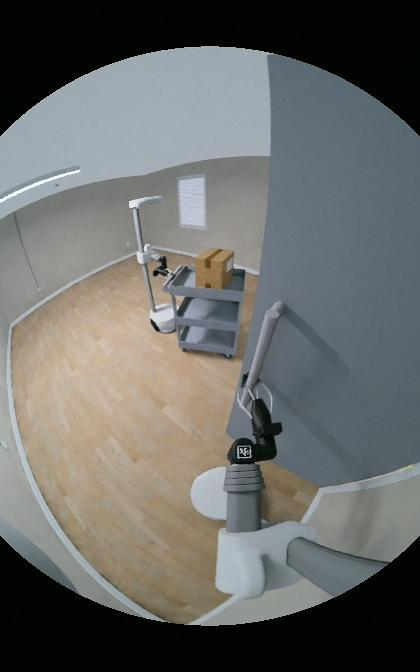

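Request:
move(
  r1={"base":{"strafe_m":-0.12},"pace":"slow","contact_limits":{"strafe_m":0.8}},
  blocking=false,
)

Request:
wait(
  seconds=3,
)

Request:
move(
  r1={"base":{"rotate_rad":0.45},"pace":"slow","contact_limits":{"rotate_rad":0.8}},
  blocking=false,
)

Request:
wait(
  seconds=3,
)

Request:
move(
  r1={"base":{"strafe_m":-0.12},"pace":"slow","contact_limits":{"strafe_m":0.8}},
  blocking=false,
)

Request:
wait(
  seconds=3,
  cameras=["r1_head_camera"],
)

Scene clock: 400.47 s.
move: r1 moving
r1.base_odometry: x=-3.605 y=-1.059 heading=+0.624
r1.turned_by_wheels: +0.001
r1.turned_by_imu: +0.001
r1.base_tilt: forward=-1.6 right=+1.2
r1.lidar_m: 0.29 0.28 2.35 2.18 2.24 2.84 3.38 3.37 2.71 2.51 2.57 0.48
r1.base_status: strafe_m moving
r1.joint_positions: lift_m=+0.687 arm_m=+0.000 wrist_yaw_rad=+0.006 wrist_pitch_rad=+0.002 wrist_roll_rad=+1.568 gripper_m=-0.029
r1.joint_status: not commanded
r1.measured_speeds: translate_m=+0.000 strafe_m=-0.057 rotate_rad=+0.002 lift_m=+0.000 arm_m=+0.000 wrist_yaw_rad=+0.021 wrist_pitch_rad=+0.000 wrist_roll_rad=+0.002
r1.motor_effort: lift_m=+22(22) arm_m=+4(4) wheel_0=+14(14) wheel_1=-6(7) wheel_2=+2(2)
r1.servo_current: wrist_yaw_rad=52(59) wrist_pitch_rad=46(46) wrist_roll_rad=46(59) gripper_m=65(65)
r1.contact_limits: strafe_m 0.8
r1.hand_pose: x=+0.4598 y=-0.0856 z=+0.8644 quat_wxyz=(+0.708, +0.706, +0.003, +0.002) (m; r1's base frame)
r1.wrist_depth_mm: - - 1708 - - 1499 1205 / - - 1281 - - 1576 1229 / - - - - 310 317 317 / - - - - 270 1756 1308 / - - - 253 248 1756 - / - - 418 187 228 - - / - 151 182 142 206 126 -
r2.base_odometry: x=-4.348 y=+0.680 heading=-1.177
r2.turned_by_wheels: +0.000
r2.turned_by_imu: +0.000
r2.base_tilt: forward=-0.6 right=+0.0
r2.lidar_m: 0.37 1.39 4.07 1.88 1.46 1.42 0.97 0.73 0.72 0.55 0.43 0.41
r2.base_status: not commanded
r2.joint_positions: lift_m=+0.840 arm_m=+0.000 wrist_yaw_rad=+0.031 wrist_pitch_rad=+0.001 wrist_roll_rad=+0.000 gripper_m=-0.037
r2.joint_status: not commanded
r2.measured_speeds: all 0
r2.motor_effort: lift_m=+20(20) arm_m=-8(8) wheel_0=+7(8) wheel_1=-4(4) wheel_2=+22(22)
r2.servo_current: wrist_yaw_rad=215(228) wrist_pitch_rad=39(46) wrist_roll_rad=33(59) gripper_m=85(85)
r2.contact_limits: translate_m 0.9
r2.hand_pose: x=+0.4621 y=-0.0784 z=+1.0177 quat_wxyz=(+1.000, +0.000, +0.001, +0.016) (m; r2's base frame)
r2.wrist_depth_mm: - - - 226 204 172 - / - - - 227 204 174 158 / - - - 229 211 175 - / - - - 177 208 176 - / - - 1229 174 210 177 - / - - 177 173 196 178 - / - 1708 1336 - 206 171 -
pictures: none

Scene clock: 402.30 s.
earlier move: r1 done
r1.base_odometry: x=-3.544 y=-1.144 heading=+0.624
r1.turned_by_wheels: +0.000
r1.turned_by_imu: +0.001
r1.base_tilt: forward=-1.6 right=+1.3
r1.lidar_m: 0.25 0.25 2.48 2.30 2.34 2.93 3.37 3.40 2.62 2.40 2.47 0.49
r1.base_status: done
r1.joint_positions: lift_m=+0.687 arm_m=+0.000 wrist_yaw_rad=+0.010 wrist_pitch_rad=+0.002 wrist_roll_rad=+1.568 gripper_m=-0.029
r1.joint_status: not commanded
r1.measured_speeds: all 0
r1.motor_effort: lift_m=+22(22) arm_m=-3(4) wheel_0=+6(17) wheel_1=-2(7) wheel_2=+6(7)
r1.servo_current: wrist_yaw_rad=52(85) wrist_pitch_rad=39(46) wrist_roll_rad=33(65) gripper_m=46(65)
r1.contact_limits: strafe_m 0.8
r1.hand_pose: x=+0.4601 y=-0.0846 z=+0.8644 quat_wxyz=(+0.708, +0.706, +0.004, +0.003) (m; r1's base frame)
r1.wrist_depth_mm: - - 1661 - - 1464 1205 / - - - - - 1618 1182 / - - - - 324 330 1042 / - - - - 297 1661 1205 / - - - 258 252 1808 - / - - - 187 232 1756 - / - 151 181 142 203 126 -
r2.base_odometry: x=-4.348 y=+0.680 heading=-1.177
r2.turned_by_wheels: +0.000
r2.turned_by_imu: +0.000
r2.base_tilt: forward=-0.6 right=+0.0
r2.lidar_m: 0.39 1.36 4.08 1.88 1.45 1.42 0.96 0.75 0.73 0.56 0.44 0.40
r2.base_status: not commanded
r2.joint_positions: lift_m=+0.840 arm_m=+0.000 wrist_yaw_rad=+0.031 wrist_pitch_rad=+0.001 wrist_roll_rad=+0.000 gripper_m=-0.037
r2.joint_status: not commanded
r2.measured_speeds: all 0
r2.on_its_own: wrist_yaw_rad is at rest, and its servo_current (215 mA) is outside its rest range (0 to 104 mA)
r2.motor_effort: lift_m=+20(20) arm_m=-8(9) wheel_0=+7(8) wheel_1=-4(4) wheel_2=+22(23)
r2.servo_current: wrist_yaw_rad=215(228) wrist_pitch_rad=33(46) wrist_roll_rad=52(59) gripper_m=78(85)
r2.contact_limits: translate_m 0.9
r2.hand_pose: x=+0.4621 y=-0.0784 z=+1.0177 quat_wxyz=(+1.000, +0.000, +0.001, +0.016) (m; r2's base frame)
r2.wrist_depth_mm: - - - 225 203 172 - / - - - 228 204 174 158 / - - - 229 211 175 - / - - - 177 209 176 - / - - 1182 174 210 177 - / - - 177 174 195 178 - / - 1661 - - 206 170 -
wait: 1.83 of 3 s (r1 has come to rest)
pictures: none

Scene clock: 402.80 s.
move: r1 moving
r1.base_odometry: x=-3.544 y=-1.145 heading=+0.747
r1.turned_by_wheels: +0.123
r1.turned_by_imu: +0.123
r1.base_tilt: forward=-1.6 right=+1.3
r1.lidar_m: 0.25 0.25 2.37 2.30 2.43 3.36 3.39 3.41 2.53 2.43 2.53 0.48
r1.base_status: rotate_rad moving
r1.joint_positions: lift_m=+0.687 arm_m=+0.000 wrist_yaw_rad=-0.010 wrist_pitch_rad=+0.002 wrist_roll_rad=+1.568 gripper_m=-0.029
r1.joint_status: not commanded
r1.measured_speeds: translate_m=-0.001 strafe_m=-0.001 rotate_rad=+0.480 lift_m=+0.000 arm_m=+0.000 wrist_yaw_rad=-0.087 wrist_pitch_rad=+0.000 wrist_roll_rad=+0.000
r1.motor_effort: lift_m=+22(22) arm_m=-2(4) wheel_0=-14(14) wheel_1=-4(8) wheel_2=-12(12)
r1.servo_current: wrist_yaw_rad=72(72) wrist_pitch_rad=52(52) wrist_roll_rad=52(59) gripper_m=52(59)
r1.contact_limits: rotate_rad 0.8
r1.hand_pose: x=+0.4583 y=-0.0904 z=+0.8644 quat_wxyz=(+0.708, +0.706, -0.003, -0.004) (m; r1's base frame)
r1.wrist_depth_mm: - - - - - 1464 1229 / - - - 1308 - 1661 1205 / - - - 241 320 329 1060 / - - - - 279 1808 1255 / - - - - 250 1618 - / - - 185 177 180 1808 - / - 153 387 131 202 136 -
r2.base_odometry: x=-4.348 y=+0.680 heading=-1.177
r2.turned_by_wheels: +0.000
r2.turned_by_imu: +0.000
r2.base_tilt: forward=-0.6 right=+0.0
r2.lidar_m: 0.40 1.32 4.05 1.87 1.47 1.41 0.97 0.73 0.72 0.55 0.42 0.40
r2.base_status: not commanded
r2.joint_positions: lift_m=+0.840 arm_m=+0.000 wrist_yaw_rad=+0.031 wrist_pitch_rad=+0.001 wrist_roll_rad=+0.000 gripper_m=-0.037
r2.joint_status: not commanded
r2.measured_speeds: all 0
r2.motor_effort: lift_m=+20(20) arm_m=-8(9) wheel_0=+7(8) wheel_1=-4(4) wheel_2=+22(22)
r2.servo_current: wrist_yaw_rad=202(228) wrist_pitch_rad=39(46) wrist_roll_rad=39(52) gripper_m=78(85)
r2.contact_limits: translate_m 0.9
r2.hand_pose: x=+0.4621 y=-0.0784 z=+1.0177 quat_wxyz=(+1.000, +0.000, +0.001, +0.016) (m; r2's base frame)
r2.wrist_depth_mm: - - - 226 204 172 - / - - - 228 204 175 159 / - - - 229 211 175 - / - - - 177 209 176 - / - - 1205 174 210 177 - / - - 177 174 196 178 - / - 1618 - - 206 171 -
pictures: none

Scene clock: 403.93 s.
earlier move: r1 done
r1.base_odometry: x=-3.544 y=-1.144 heading=+1.073
r1.turned_by_wheels: +0.326
r1.turned_by_imu: +0.300
r1.base_tilt: forward=-1.5 right=+1.3
r1.lidar_m: 0.38 0.39 2.29 2.33 2.73 3.32 3.33 2.73 2.43 2.43 1.76 0.42
r1.base_status: done
r1.joint_positions: lift_m=+0.687 arm_m=+0.000 wrist_yaw_rad=+0.003 wrist_pitch_rad=+0.002 wrist_roll_rad=+1.568 gripper_m=-0.029
r1.joint_status: not commanded
r1.measured_speeds: all 0
r1.motor_effort: lift_m=+22(22) arm_m=-4(4) wheel_0=-4(21) wheel_1=-4(10) wheel_2=+2(24)
r1.servo_current: wrist_yaw_rad=46(150) wrist_pitch_rad=39(52) wrist_roll_rad=52(72) gripper_m=52(59)
r1.contact_limits: rotate_rad 0.8
r1.hand_pose: x=+0.4596 y=-0.0866 z=+0.8644 quat_wxyz=(+0.708, +0.706, +0.002, +0.000) (m; r1's base frame)
r1.wrist_depth_mm: - - - - 241 248 250 / - - - 239 238 1661 1255 / - - - 236 236 1661 - / - - 466 174 235 - - / - 433 433 173 232 - - / - 442 189 185 230 - - / - 151 455 169 228 126 -
r2.base_odometry: x=-4.348 y=+0.680 heading=-1.177
r2.turned_by_wheels: +0.000
r2.turned_by_imu: +0.000
r2.base_tilt: forward=-0.6 right=+0.0
r2.lidar_m: 0.40 1.45 4.07 1.87 1.47 1.43 0.96 0.72 0.72 0.57 0.43 0.39
r2.base_status: not commanded
r2.joint_positions: lift_m=+0.840 arm_m=+0.000 wrist_yaw_rad=+0.031 wrist_pitch_rad=+0.001 wrist_roll_rad=+0.000 gripper_m=-0.037
r2.joint_status: not commanded
r2.measured_speeds: all 0
r2.on_its_own: wrist_yaw_rad is at rest, and its servo_current (221 mA) is outside its rest range (0 to 104 mA)
r2.motor_effort: lift_m=+20(20) arm_m=-8(9) wheel_0=+7(8) wheel_1=-4(4) wheel_2=+22(22)
r2.servo_current: wrist_yaw_rad=221(228) wrist_pitch_rad=39(46) wrist_roll_rad=39(52) gripper_m=78(85)
r2.contact_limits: translate_m 0.9
r2.hand_pose: x=+0.4621 y=-0.0784 z=+1.0177 quat_wxyz=(+1.000, +0.000, +0.001, +0.016) (m; r2's base frame)
r2.wrist_depth_mm: - - - 225 204 172 - / - - - 228 206 174 159 / - - - 229 211 175 - / - - - 177 208 176 - / - - 1229 174 209 177 - / - - 176 173 195 178 - / - 1576 1430 - 206 171 -
wait: 1.13 of 3 s (r1 has come to rest)
pictures: none

Scene clock: 404.43 s.
move: r1 moving
r1.base_odometry: x=-3.531 y=-1.151 heading=+1.074
r1.turned_by_wheels: +0.001
r1.turned_by_imu: +0.001
r1.base_tilt: forward=-1.6 right=+1.3
r1.lidar_m: 0.37 0.38 2.30 2.32 2.75 3.34 3.34 2.74 2.41 2.42 1.77 0.44
r1.base_status: strafe_m moving
r1.joint_positions: lift_m=+0.687 arm_m=+0.000 wrist_yaw_rad=+0.003 wrist_pitch_rad=+0.002 wrist_roll_rad=+1.568 gripper_m=-0.029
r1.joint_status: not commanded
r1.measured_speeds: translate_m=+0.000 strafe_m=-0.057 rotate_rad=+0.000 lift_m=+0.000 arm_m=+0.000 wrist_yaw_rad=+0.003 wrist_pitch_rad=+0.000 wrist_roll_rad=+0.000
r1.motor_effort: lift_m=+22(22) arm_m=-4(4) wheel_0=+10(11) wheel_1=-5(7) wheel_2=-1(2)
r1.servo_current: wrist_yaw_rad=72(72) wrist_pitch_rad=39(46) wrist_roll_rad=46(65) gripper_m=59(59)
r1.contact_limits: strafe_m 0.8
r1.hand_pose: x=+0.4596 y=-0.0866 z=+0.8644 quat_wxyz=(+0.708, +0.706, +0.002, +0.000) (m; r1's base frame)
r1.wrist_depth_mm: - - - - 240 247 250 / - - - 238 238 1576 1205 / - - - 236 236 1661 - / - - 488 174 235 - - / - 436 436 172 232 - - / - 445 190 185 230 - - / - 151 455 168 227 - -
r2.base_odometry: x=-4.348 y=+0.680 heading=-1.177
r2.turned_by_wheels: +0.000
r2.turned_by_imu: +0.000
r2.base_tilt: forward=-0.6 right=+0.1
r2.lidar_m: 0.40 1.45 4.07 1.86 1.46 1.42 0.95 0.75 0.72 0.53 0.41 0.40
r2.base_status: not commanded
r2.joint_positions: lift_m=+0.840 arm_m=+0.000 wrist_yaw_rad=+0.031 wrist_pitch_rad=+0.001 wrist_roll_rad=+0.000 gripper_m=-0.037
r2.joint_status: not commanded
r2.measured_speeds: all 0
r2.motor_effort: lift_m=+20(20) arm_m=-8(8) wheel_0=+7(8) wheel_1=-4(4) wheel_2=+22(22)
r2.servo_current: wrist_yaw_rad=215(221) wrist_pitch_rad=39(46) wrist_roll_rad=39(52) gripper_m=78(85)
r2.contact_limits: translate_m 0.9
r2.hand_pose: x=+0.4621 y=-0.0784 z=+1.0177 quat_wxyz=(+1.000, +0.000, +0.001, +0.016) (m; r2's base frame)
r2.wrist_depth_mm: - - - 224 204 172 - / - - - 226 205 175 159 / - - - 229 211 175 - / - - - 177 208 176 - / - - 1205 174 210 177 - / - - 176 174 196 178 - / - 1661 1576 - 206 171 -
pictures: none

Scene clock: 406.27 s.
earlier move: r1 done
r1.base_odometry: x=-3.438 y=-1.201 heading=+1.074
r1.turned_by_wheels: +0.000
r1.turned_by_imu: +0.000
r1.base_tilt: forward=-1.6 right=+1.2
r1.lidar_m: 0.37 0.37 2.43 2.42 2.90 3.37 3.39 2.62 2.33 2.32 1.68 0.47
r1.base_status: done
r1.joint_positions: lift_m=+0.687 arm_m=+0.000 wrist_yaw_rad=+0.006 wrist_pitch_rad=+0.002 wrist_roll_rad=+1.568 gripper_m=-0.029
r1.joint_status: not commanded
r1.measured_speeds: all 0
r1.motor_effort: lift_m=+22(22) arm_m=-4(4) wheel_0=+5(14) wheel_1=-3(8) wheel_2=+3(4)
r1.servo_current: wrist_yaw_rad=72(72) wrist_pitch_rad=33(46) wrist_roll_rad=46(72) gripper_m=52(59)
r1.contact_limits: strafe_m 0.8
r1.hand_pose: x=+0.4598 y=-0.0858 z=+0.8644 quat_wxyz=(+0.708, +0.706, +0.003, +0.001) (m; r1's base frame)
r1.wrist_depth_mm: - - - - 271 1756 1205 / - - - - 266 276 276 / - - - 256 253 1756 1255 / - - - 185 246 1661 - / - 430 430 178 237 - - / - 430 430 186 229 - - / - 152 178 150 222 - -
r2.base_odometry: x=-4.348 y=+0.680 heading=-1.177
r2.turned_by_wheels: +0.000
r2.turned_by_imu: +0.000
r2.base_tilt: forward=-0.6 right=+0.0
r2.lidar_m: 0.38 1.35 4.10 1.88 1.47 1.43 0.98 0.74 0.71 0.58 0.43 0.41
r2.base_status: not commanded
r2.joint_positions: lift_m=+0.840 arm_m=+0.000 wrist_yaw_rad=+0.031 wrist_pitch_rad=+0.001 wrist_roll_rad=+0.000 gripper_m=-0.037
r2.joint_status: not commanded
r2.measured_speeds: all 0
r2.on_its_own: wrist_yaw_rad is at rest, and its servo_current (208 mA) is outside its rest range (0 to 104 mA)
r2.motor_effort: lift_m=+20(20) arm_m=-8(9) wheel_0=+7(8) wheel_1=-4(4) wheel_2=+22(22)
r2.servo_current: wrist_yaw_rad=208(228) wrist_pitch_rad=39(46) wrist_roll_rad=46(65) gripper_m=78(85)
r2.contact_limits: translate_m 0.9
r2.hand_pose: x=+0.4621 y=-0.0784 z=+1.0177 quat_wxyz=(+1.000, +0.000, +0.001, +0.016) (m; r2's base frame)
r2.wrist_depth_mm: - - - 225 204 172 - / - - - 228 205 174 159 / - - - 229 211 175 - / - - - 177 208 176 - / - - 1229 173 210 177 - / - - 177 173 195 177 - / - 1499 1308 - 206 170 -
wait: 1.83 of 3 s (r1 has come to rest)
pictures: r1_head_camera
Images, in order (width x height): r1_head_camera 420x560.

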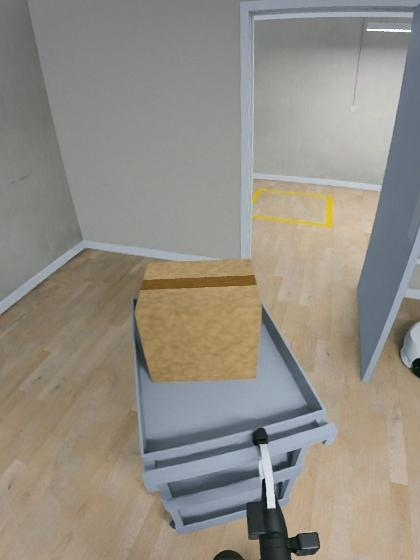

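Request:
move(
  r1={"base":{"translate_m":-1.17,"strafe_m":-0.2},"contact_limits":{"translate_m":0.8}},
  blocking=false,
)

Request:
wait(
  seconds=8,
  cameras=["r1_head_camera"],
)

Scene clock: 412.23 s.
move: r1 moving
r1.base_odometry: x=-3.448 y=-1.231 heading=+1.074
r1.turned_by_wheels: +0.001
r1.turned_by_imu: +0.001
r1.base_tilt: forward=-1.5 right=+1.3
r1.lidar_m: 0.37 0.33 2.43 2.45 2.91 3.35 3.34 2.56 2.30 2.32 1.70 0.43
r1.base_status: translate_m moving; strafe_m moving
r1.joint_positions: lift_m=+0.687 arm_m=+0.000 wrist_yaw_rad=+0.008 wrist_pitch_rad=+0.002 wrist_roll_rad=+1.568 gripper_m=-0.029
r1.joint_status: not commanded
r1.measured_speeds: translate_m=-0.121 strafe_m=-0.022 rotate_rad=-0.001 lift_m=+0.000 arm_m=+0.000 wrist_yaw_rad=+0.000 wrist_pitch_rad=+0.002 wrist_roll_rad=+0.000
r1.motor_effort: lift_m=+22(22) arm_m=-4(4) wheel_0=-6(6) wheel_1=-8(10) wheel_2=+18(20)
r1.servo_current: wrist_yaw_rad=65(85) wrist_pitch_rad=46(52) wrist_roll_rad=52(65) gripper_m=52(65)
r1.contact_limits: translate_m 0.8
r1.hand_pose: x=+0.4600 y=-0.0851 z=+0.8642 quat_wxyz=(+0.708, +0.706, +0.004, +0.002) (m; r1's base frame)
r1.wrist_depth_mm: 1921 - - 215 277 1576 1160 / - - - 260 264 283 285 / - - - 256 255 1756 1281 / - - - 247 247 - - / - 439 436 181 239 - - / - 433 211 185 232 - - / - 433 439 155 223 125 -
r2.base_odometry: x=-4.348 y=+0.680 heading=-1.177
r2.turned_by_wheels: +0.000
r2.turned_by_imu: +0.000
r2.base_tilt: forward=-0.6 right=+0.1
r2.lidar_m: 0.40 1.36 4.04 1.87 1.48 1.42 0.99 0.74 0.71 0.57 0.42 0.41
r2.base_status: not commanded
r2.joint_positions: lift_m=+0.840 arm_m=+0.000 wrist_yaw_rad=+0.031 wrist_pitch_rad=+0.001 wrist_roll_rad=+0.000 gripper_m=-0.037
r2.joint_status: not commanded
r2.measured_speeds: all 0
r2.motor_effort: lift_m=+20(20) arm_m=-8(8) wheel_0=+7(8) wheel_1=-4(4) wheel_2=+22(22)
r2.servo_current: wrist_yaw_rad=215(221) wrist_pitch_rad=39(46) wrist_roll_rad=52(52) gripper_m=78(85)
r2.contact_limits: translate_m 0.9
r2.hand_pose: x=+0.4621 y=-0.0784 z=+1.0177 quat_wxyz=(+1.000, +0.000, +0.001, +0.016) (m; r2's base frame)
r2.wrist_depth_mm: - - - 225 204 173 - / - - - 227 206 174 158 / - - - 229 211 175 - / - - - 177 208 176 - / - - 1182 174 210 177 - / - - 176 174 195 178 - / - 1430 - - 206 171 -
pictures: none

Scene clock: 417.17 s.
earlier move: r1 done
r1.base_odometry: x=-3.821 y=-2.325 heading=+1.073
r1.turned_by_wheels: -0.001
r1.turned_by_imu: -0.006
r1.base_tilt: forward=-1.6 right=+1.3
r1.lidar_m: 0.44 3.37 2.93 2.94 2.62 2.33 2.35 1.99 1.76 1.75 2.10 0.33
r1.base_status: done
r1.joint_positions: lift_m=+0.687 arm_m=+0.000 wrist_yaw_rad=-0.004 wrist_pitch_rad=+0.002 wrist_roll_rad=+1.568 gripper_m=-0.029
r1.joint_status: not commanded
r1.measured_speeds: all 0
r1.motor_effort: lift_m=+22(22) arm_m=+1(4) wheel_0=-6(13) wheel_1=-3(11) wheel_2=-3(20)
r1.servo_current: wrist_yaw_rad=59(85) wrist_pitch_rad=39(52) wrist_roll_rad=46(72) gripper_m=52(65)
r1.contact_limits: translate_m 0.8
r1.hand_pose: x=+0.4590 y=-0.0885 z=+0.8642 quat_wxyz=(+0.708, +0.706, +0.000, -0.002) (m; r1's base frame)
r1.wrist_depth_mm: 324 320 322 - - 130 - / - 368 375 - - 144 - / - 436 442 - 162 163 - / - - 539 103 186 193 - / - - - 112 218 1661 - / - - 186 - 179 1661 1336 / - - - - 332 134 410
r2.base_odometry: x=-4.348 y=+0.680 heading=-1.177
r2.turned_by_wheels: +0.000
r2.turned_by_imu: +0.001
r2.base_tilt: forward=-0.6 right=+0.0
r2.lidar_m: 0.39 1.68 1.62 1.88 1.46 1.42 0.95 0.75 0.72 0.57 0.42 0.41
r2.base_status: not commanded
r2.joint_positions: lift_m=+0.840 arm_m=+0.000 wrist_yaw_rad=+0.031 wrist_pitch_rad=+0.001 wrist_roll_rad=+0.000 gripper_m=-0.037
r2.joint_status: not commanded
r2.measured_speeds: all 0
r2.on_its_own: wrist_yaw_rad is at rest, and its servo_current (221 mA) is outside its rest range (0 to 104 mA)
r2.motor_effort: lift_m=+20(20) arm_m=-8(9) wheel_0=+7(8) wheel_1=-4(4) wheel_2=+22(22)
r2.servo_current: wrist_yaw_rad=221(228) wrist_pitch_rad=39(52) wrist_roll_rad=52(59) gripper_m=85(91)
r2.contact_limits: translate_m 0.9
r2.hand_pose: x=+0.4621 y=-0.0784 z=+1.0177 quat_wxyz=(+1.000, +0.000, +0.001, +0.016) (m; r2's base frame)
r2.wrist_depth_mm: - - - 226 204 172 - / - - - 227 205 174 159 / - - - 228 212 175 - / - - - 177 208 176 - / - - - 174 209 177 - / - - 177 173 195 178 - / - - - - 206 171 -
wait: 4.93 of 8 s (r1 has come to rest)
pictures: r1_head_camera
Images, in order (width x height): r1_head_camera 420x560.

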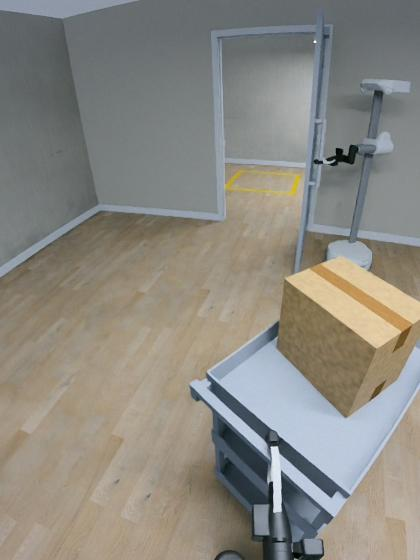

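Request:
move(
  r1={"base":{"rotate_rad":-0.38},"pace":"slow","contact_limits":{"rotate_rad":0.8}},
  blocking=false,
)

Request:
wait(
  seconds=3,
  cameras=["r1_head_camera"],
)

Request:
move(
  r1={"base":{"strafe_m":0.17},"pace":"slow","contact_limits":{"strafe_m":0.8}},
  blocking=false,
)

Request:
wait(
  seconds=3,
  cameras=["r1_head_camera"],
)

Scene clock: 435.57 s.
move: r1 moving
r1.base_odometry: x=-3.822 y=-2.325 heading=+0.949
r1.turned_by_wheels: -0.123
r1.turned_by_imu: -0.123
r1.base_tilt: forward=-1.6 right=+1.3
r1.lidar_m: 0.43 0.58 2.99 2.95 2.85 2.32 2.32 2.15 1.78 1.74 1.96 0.34
r1.base_status: rotate_rad moving
r1.joint_positions: lift_m=+0.687 arm_m=+0.000 wrist_yaw_rad=+0.010 wrist_pitch_rad=+0.002 wrist_roll_rad=+1.569 gripper_m=-0.029
r1.joint_status: not commanded
r1.measured_speeds: translate_m=-0.001 strafe_m=+0.000 rotate_rad=-0.485 lift_m=+0.000 arm_m=+0.000 wrist_yaw_rad=+0.057 wrist_pitch_rad=+0.000 wrist_roll_rad=+0.000
r1.motor_effort: lift_m=+22(22) arm_m=+4(4) wheel_0=+17(17) wheel_1=+7(8) wheel_2=+8(8)
r1.servo_current: wrist_yaw_rad=72(72) wrist_pitch_rad=33(46) wrist_roll_rad=46(59) gripper_m=52(65)
r1.contact_limits: rotate_rad 0.8
r1.hand_pose: x=+0.4602 y=-0.0845 z=+0.8642 quat_wxyz=(+0.708, +0.706, +0.004, +0.003) (m; r1's base frame)
r1.wrist_depth_mm: 320 317 320 - - 128 - / - 353 357 - - 139 - / - 415 424 - 156 156 - / - 549 504 - 177 178 - / - - - 109 205 1576 - / - - - 122 226 1708 1336 / - 154 183 - 176 136 1255
r2.base_odometry: x=-4.348 y=+0.680 heading=-1.177
r2.turned_by_wheels: +0.000
r2.turned_by_imu: +0.000
r2.base_tilt: forward=-0.6 right=+0.0
r2.lidar_m: 0.38 1.65 1.62 1.89 1.47 1.42 0.96 0.76 0.72 0.57 0.42 0.41
r2.base_status: not commanded
r2.joint_positions: lift_m=+0.840 arm_m=+0.000 wrist_yaw_rad=+0.031 wrist_pitch_rad=+0.001 wrist_roll_rad=+0.000 gripper_m=-0.037
r2.joint_status: not commanded
r2.measured_speeds: all 0
r2.motor_effort: lift_m=+20(20) arm_m=-8(9) wheel_0=+7(8) wheel_1=-4(4) wheel_2=+22(22)
r2.servo_current: wrist_yaw_rad=215(215) wrist_pitch_rad=39(52) wrist_roll_rad=39(59) gripper_m=85(85)
r2.contact_limits: translate_m 0.9
r2.hand_pose: x=+0.4621 y=-0.0784 z=+1.0177 quat_wxyz=(+1.000, +0.000, +0.001, +0.016) (m; r2's base frame)
r2.wrist_depth_mm: - - - 225 204 172 - / - - - 228 205 174 159 / - - - 229 211 175 - / - - - 177 209 176 - / - - - 174 209 177 - / - - 177 174 195 178 - / - - - - 206 171 -
pictures: none

Scene clock: 436.60 s.
earlier move: r1 done
r1.base_odometry: x=-3.821 y=-2.325 heading=+0.693
r1.turned_by_wheels: -0.256
r1.turned_by_imu: -0.257
r1.base_tilt: forward=-1.6 right=+1.3
r1.lidar_m: 0.40 0.45 3.16 2.94 2.99 2.49 2.34 2.42 1.89 1.74 1.80 0.42
r1.base_status: done
r1.joint_positions: lift_m=+0.687 arm_m=+0.000 wrist_yaw_rad=-0.004 wrist_pitch_rad=+0.002 wrist_roll_rad=+1.569 gripper_m=-0.029
r1.joint_status: not commanded
r1.measured_speeds: all 0
r1.motor_effort: lift_m=+22(22) arm_m=-4(4) wheel_0=+2(22) wheel_1=+1(9) wheel_2=+1(10)
r1.servo_current: wrist_yaw_rad=59(85) wrist_pitch_rad=39(52) wrist_roll_rad=46(59) gripper_m=59(65)
r1.contact_limits: rotate_rad 0.8
r1.hand_pose: x=+0.4590 y=-0.0884 z=+0.8642 quat_wxyz=(+0.708, +0.706, +0.000, -0.002) (m; r1's base frame)
r1.wrist_depth_mm: - - - - 202 220 1160 / - - - 150 207 211 - / - 418 418 154 213 - - / - 427 430 158 219 - - / - 459 455 163 225 - - / - - 190 185 182 - - / - - 521 148 237 134 -
r2.base_odometry: x=-4.348 y=+0.680 heading=-1.177
r2.turned_by_wheels: +0.000
r2.turned_by_imu: +0.000
r2.base_tilt: forward=-0.6 right=+0.0
r2.lidar_m: 0.40 1.62 1.64 1.86 1.45 1.39 0.98 0.74 0.73 0.55 0.42 0.43
r2.base_status: not commanded
r2.joint_positions: lift_m=+0.840 arm_m=+0.000 wrist_yaw_rad=+0.031 wrist_pitch_rad=+0.001 wrist_roll_rad=+0.000 gripper_m=-0.037
r2.joint_status: not commanded
r2.measured_speeds: all 0
r2.on_its_own: wrist_yaw_rad is at rest, and its servo_current (202 mA) is outside its rest range (0 to 104 mA)
r2.motor_effort: lift_m=+20(20) arm_m=-8(9) wheel_0=+7(8) wheel_1=-4(4) wheel_2=+22(22)
r2.servo_current: wrist_yaw_rad=202(228) wrist_pitch_rad=39(52) wrist_roll_rad=33(59) gripper_m=78(85)
r2.contact_limits: translate_m 0.9
r2.hand_pose: x=+0.4621 y=-0.0784 z=+1.0177 quat_wxyz=(+1.000, +0.000, +0.001, +0.016) (m; r2's base frame)
r2.wrist_depth_mm: - - - 224 204 172 - / - - - 228 205 174 159 / - - - 229 211 175 - / - - - 177 208 176 - / - - - 174 211 177 - / - - 176 173 196 178 - / - - - - 206 171 -
wait: 1.03 of 3 s (r1 has come to rest)
pictures: r1_head_camera
Images, in order (width x height): r1_head_camera 420x560.

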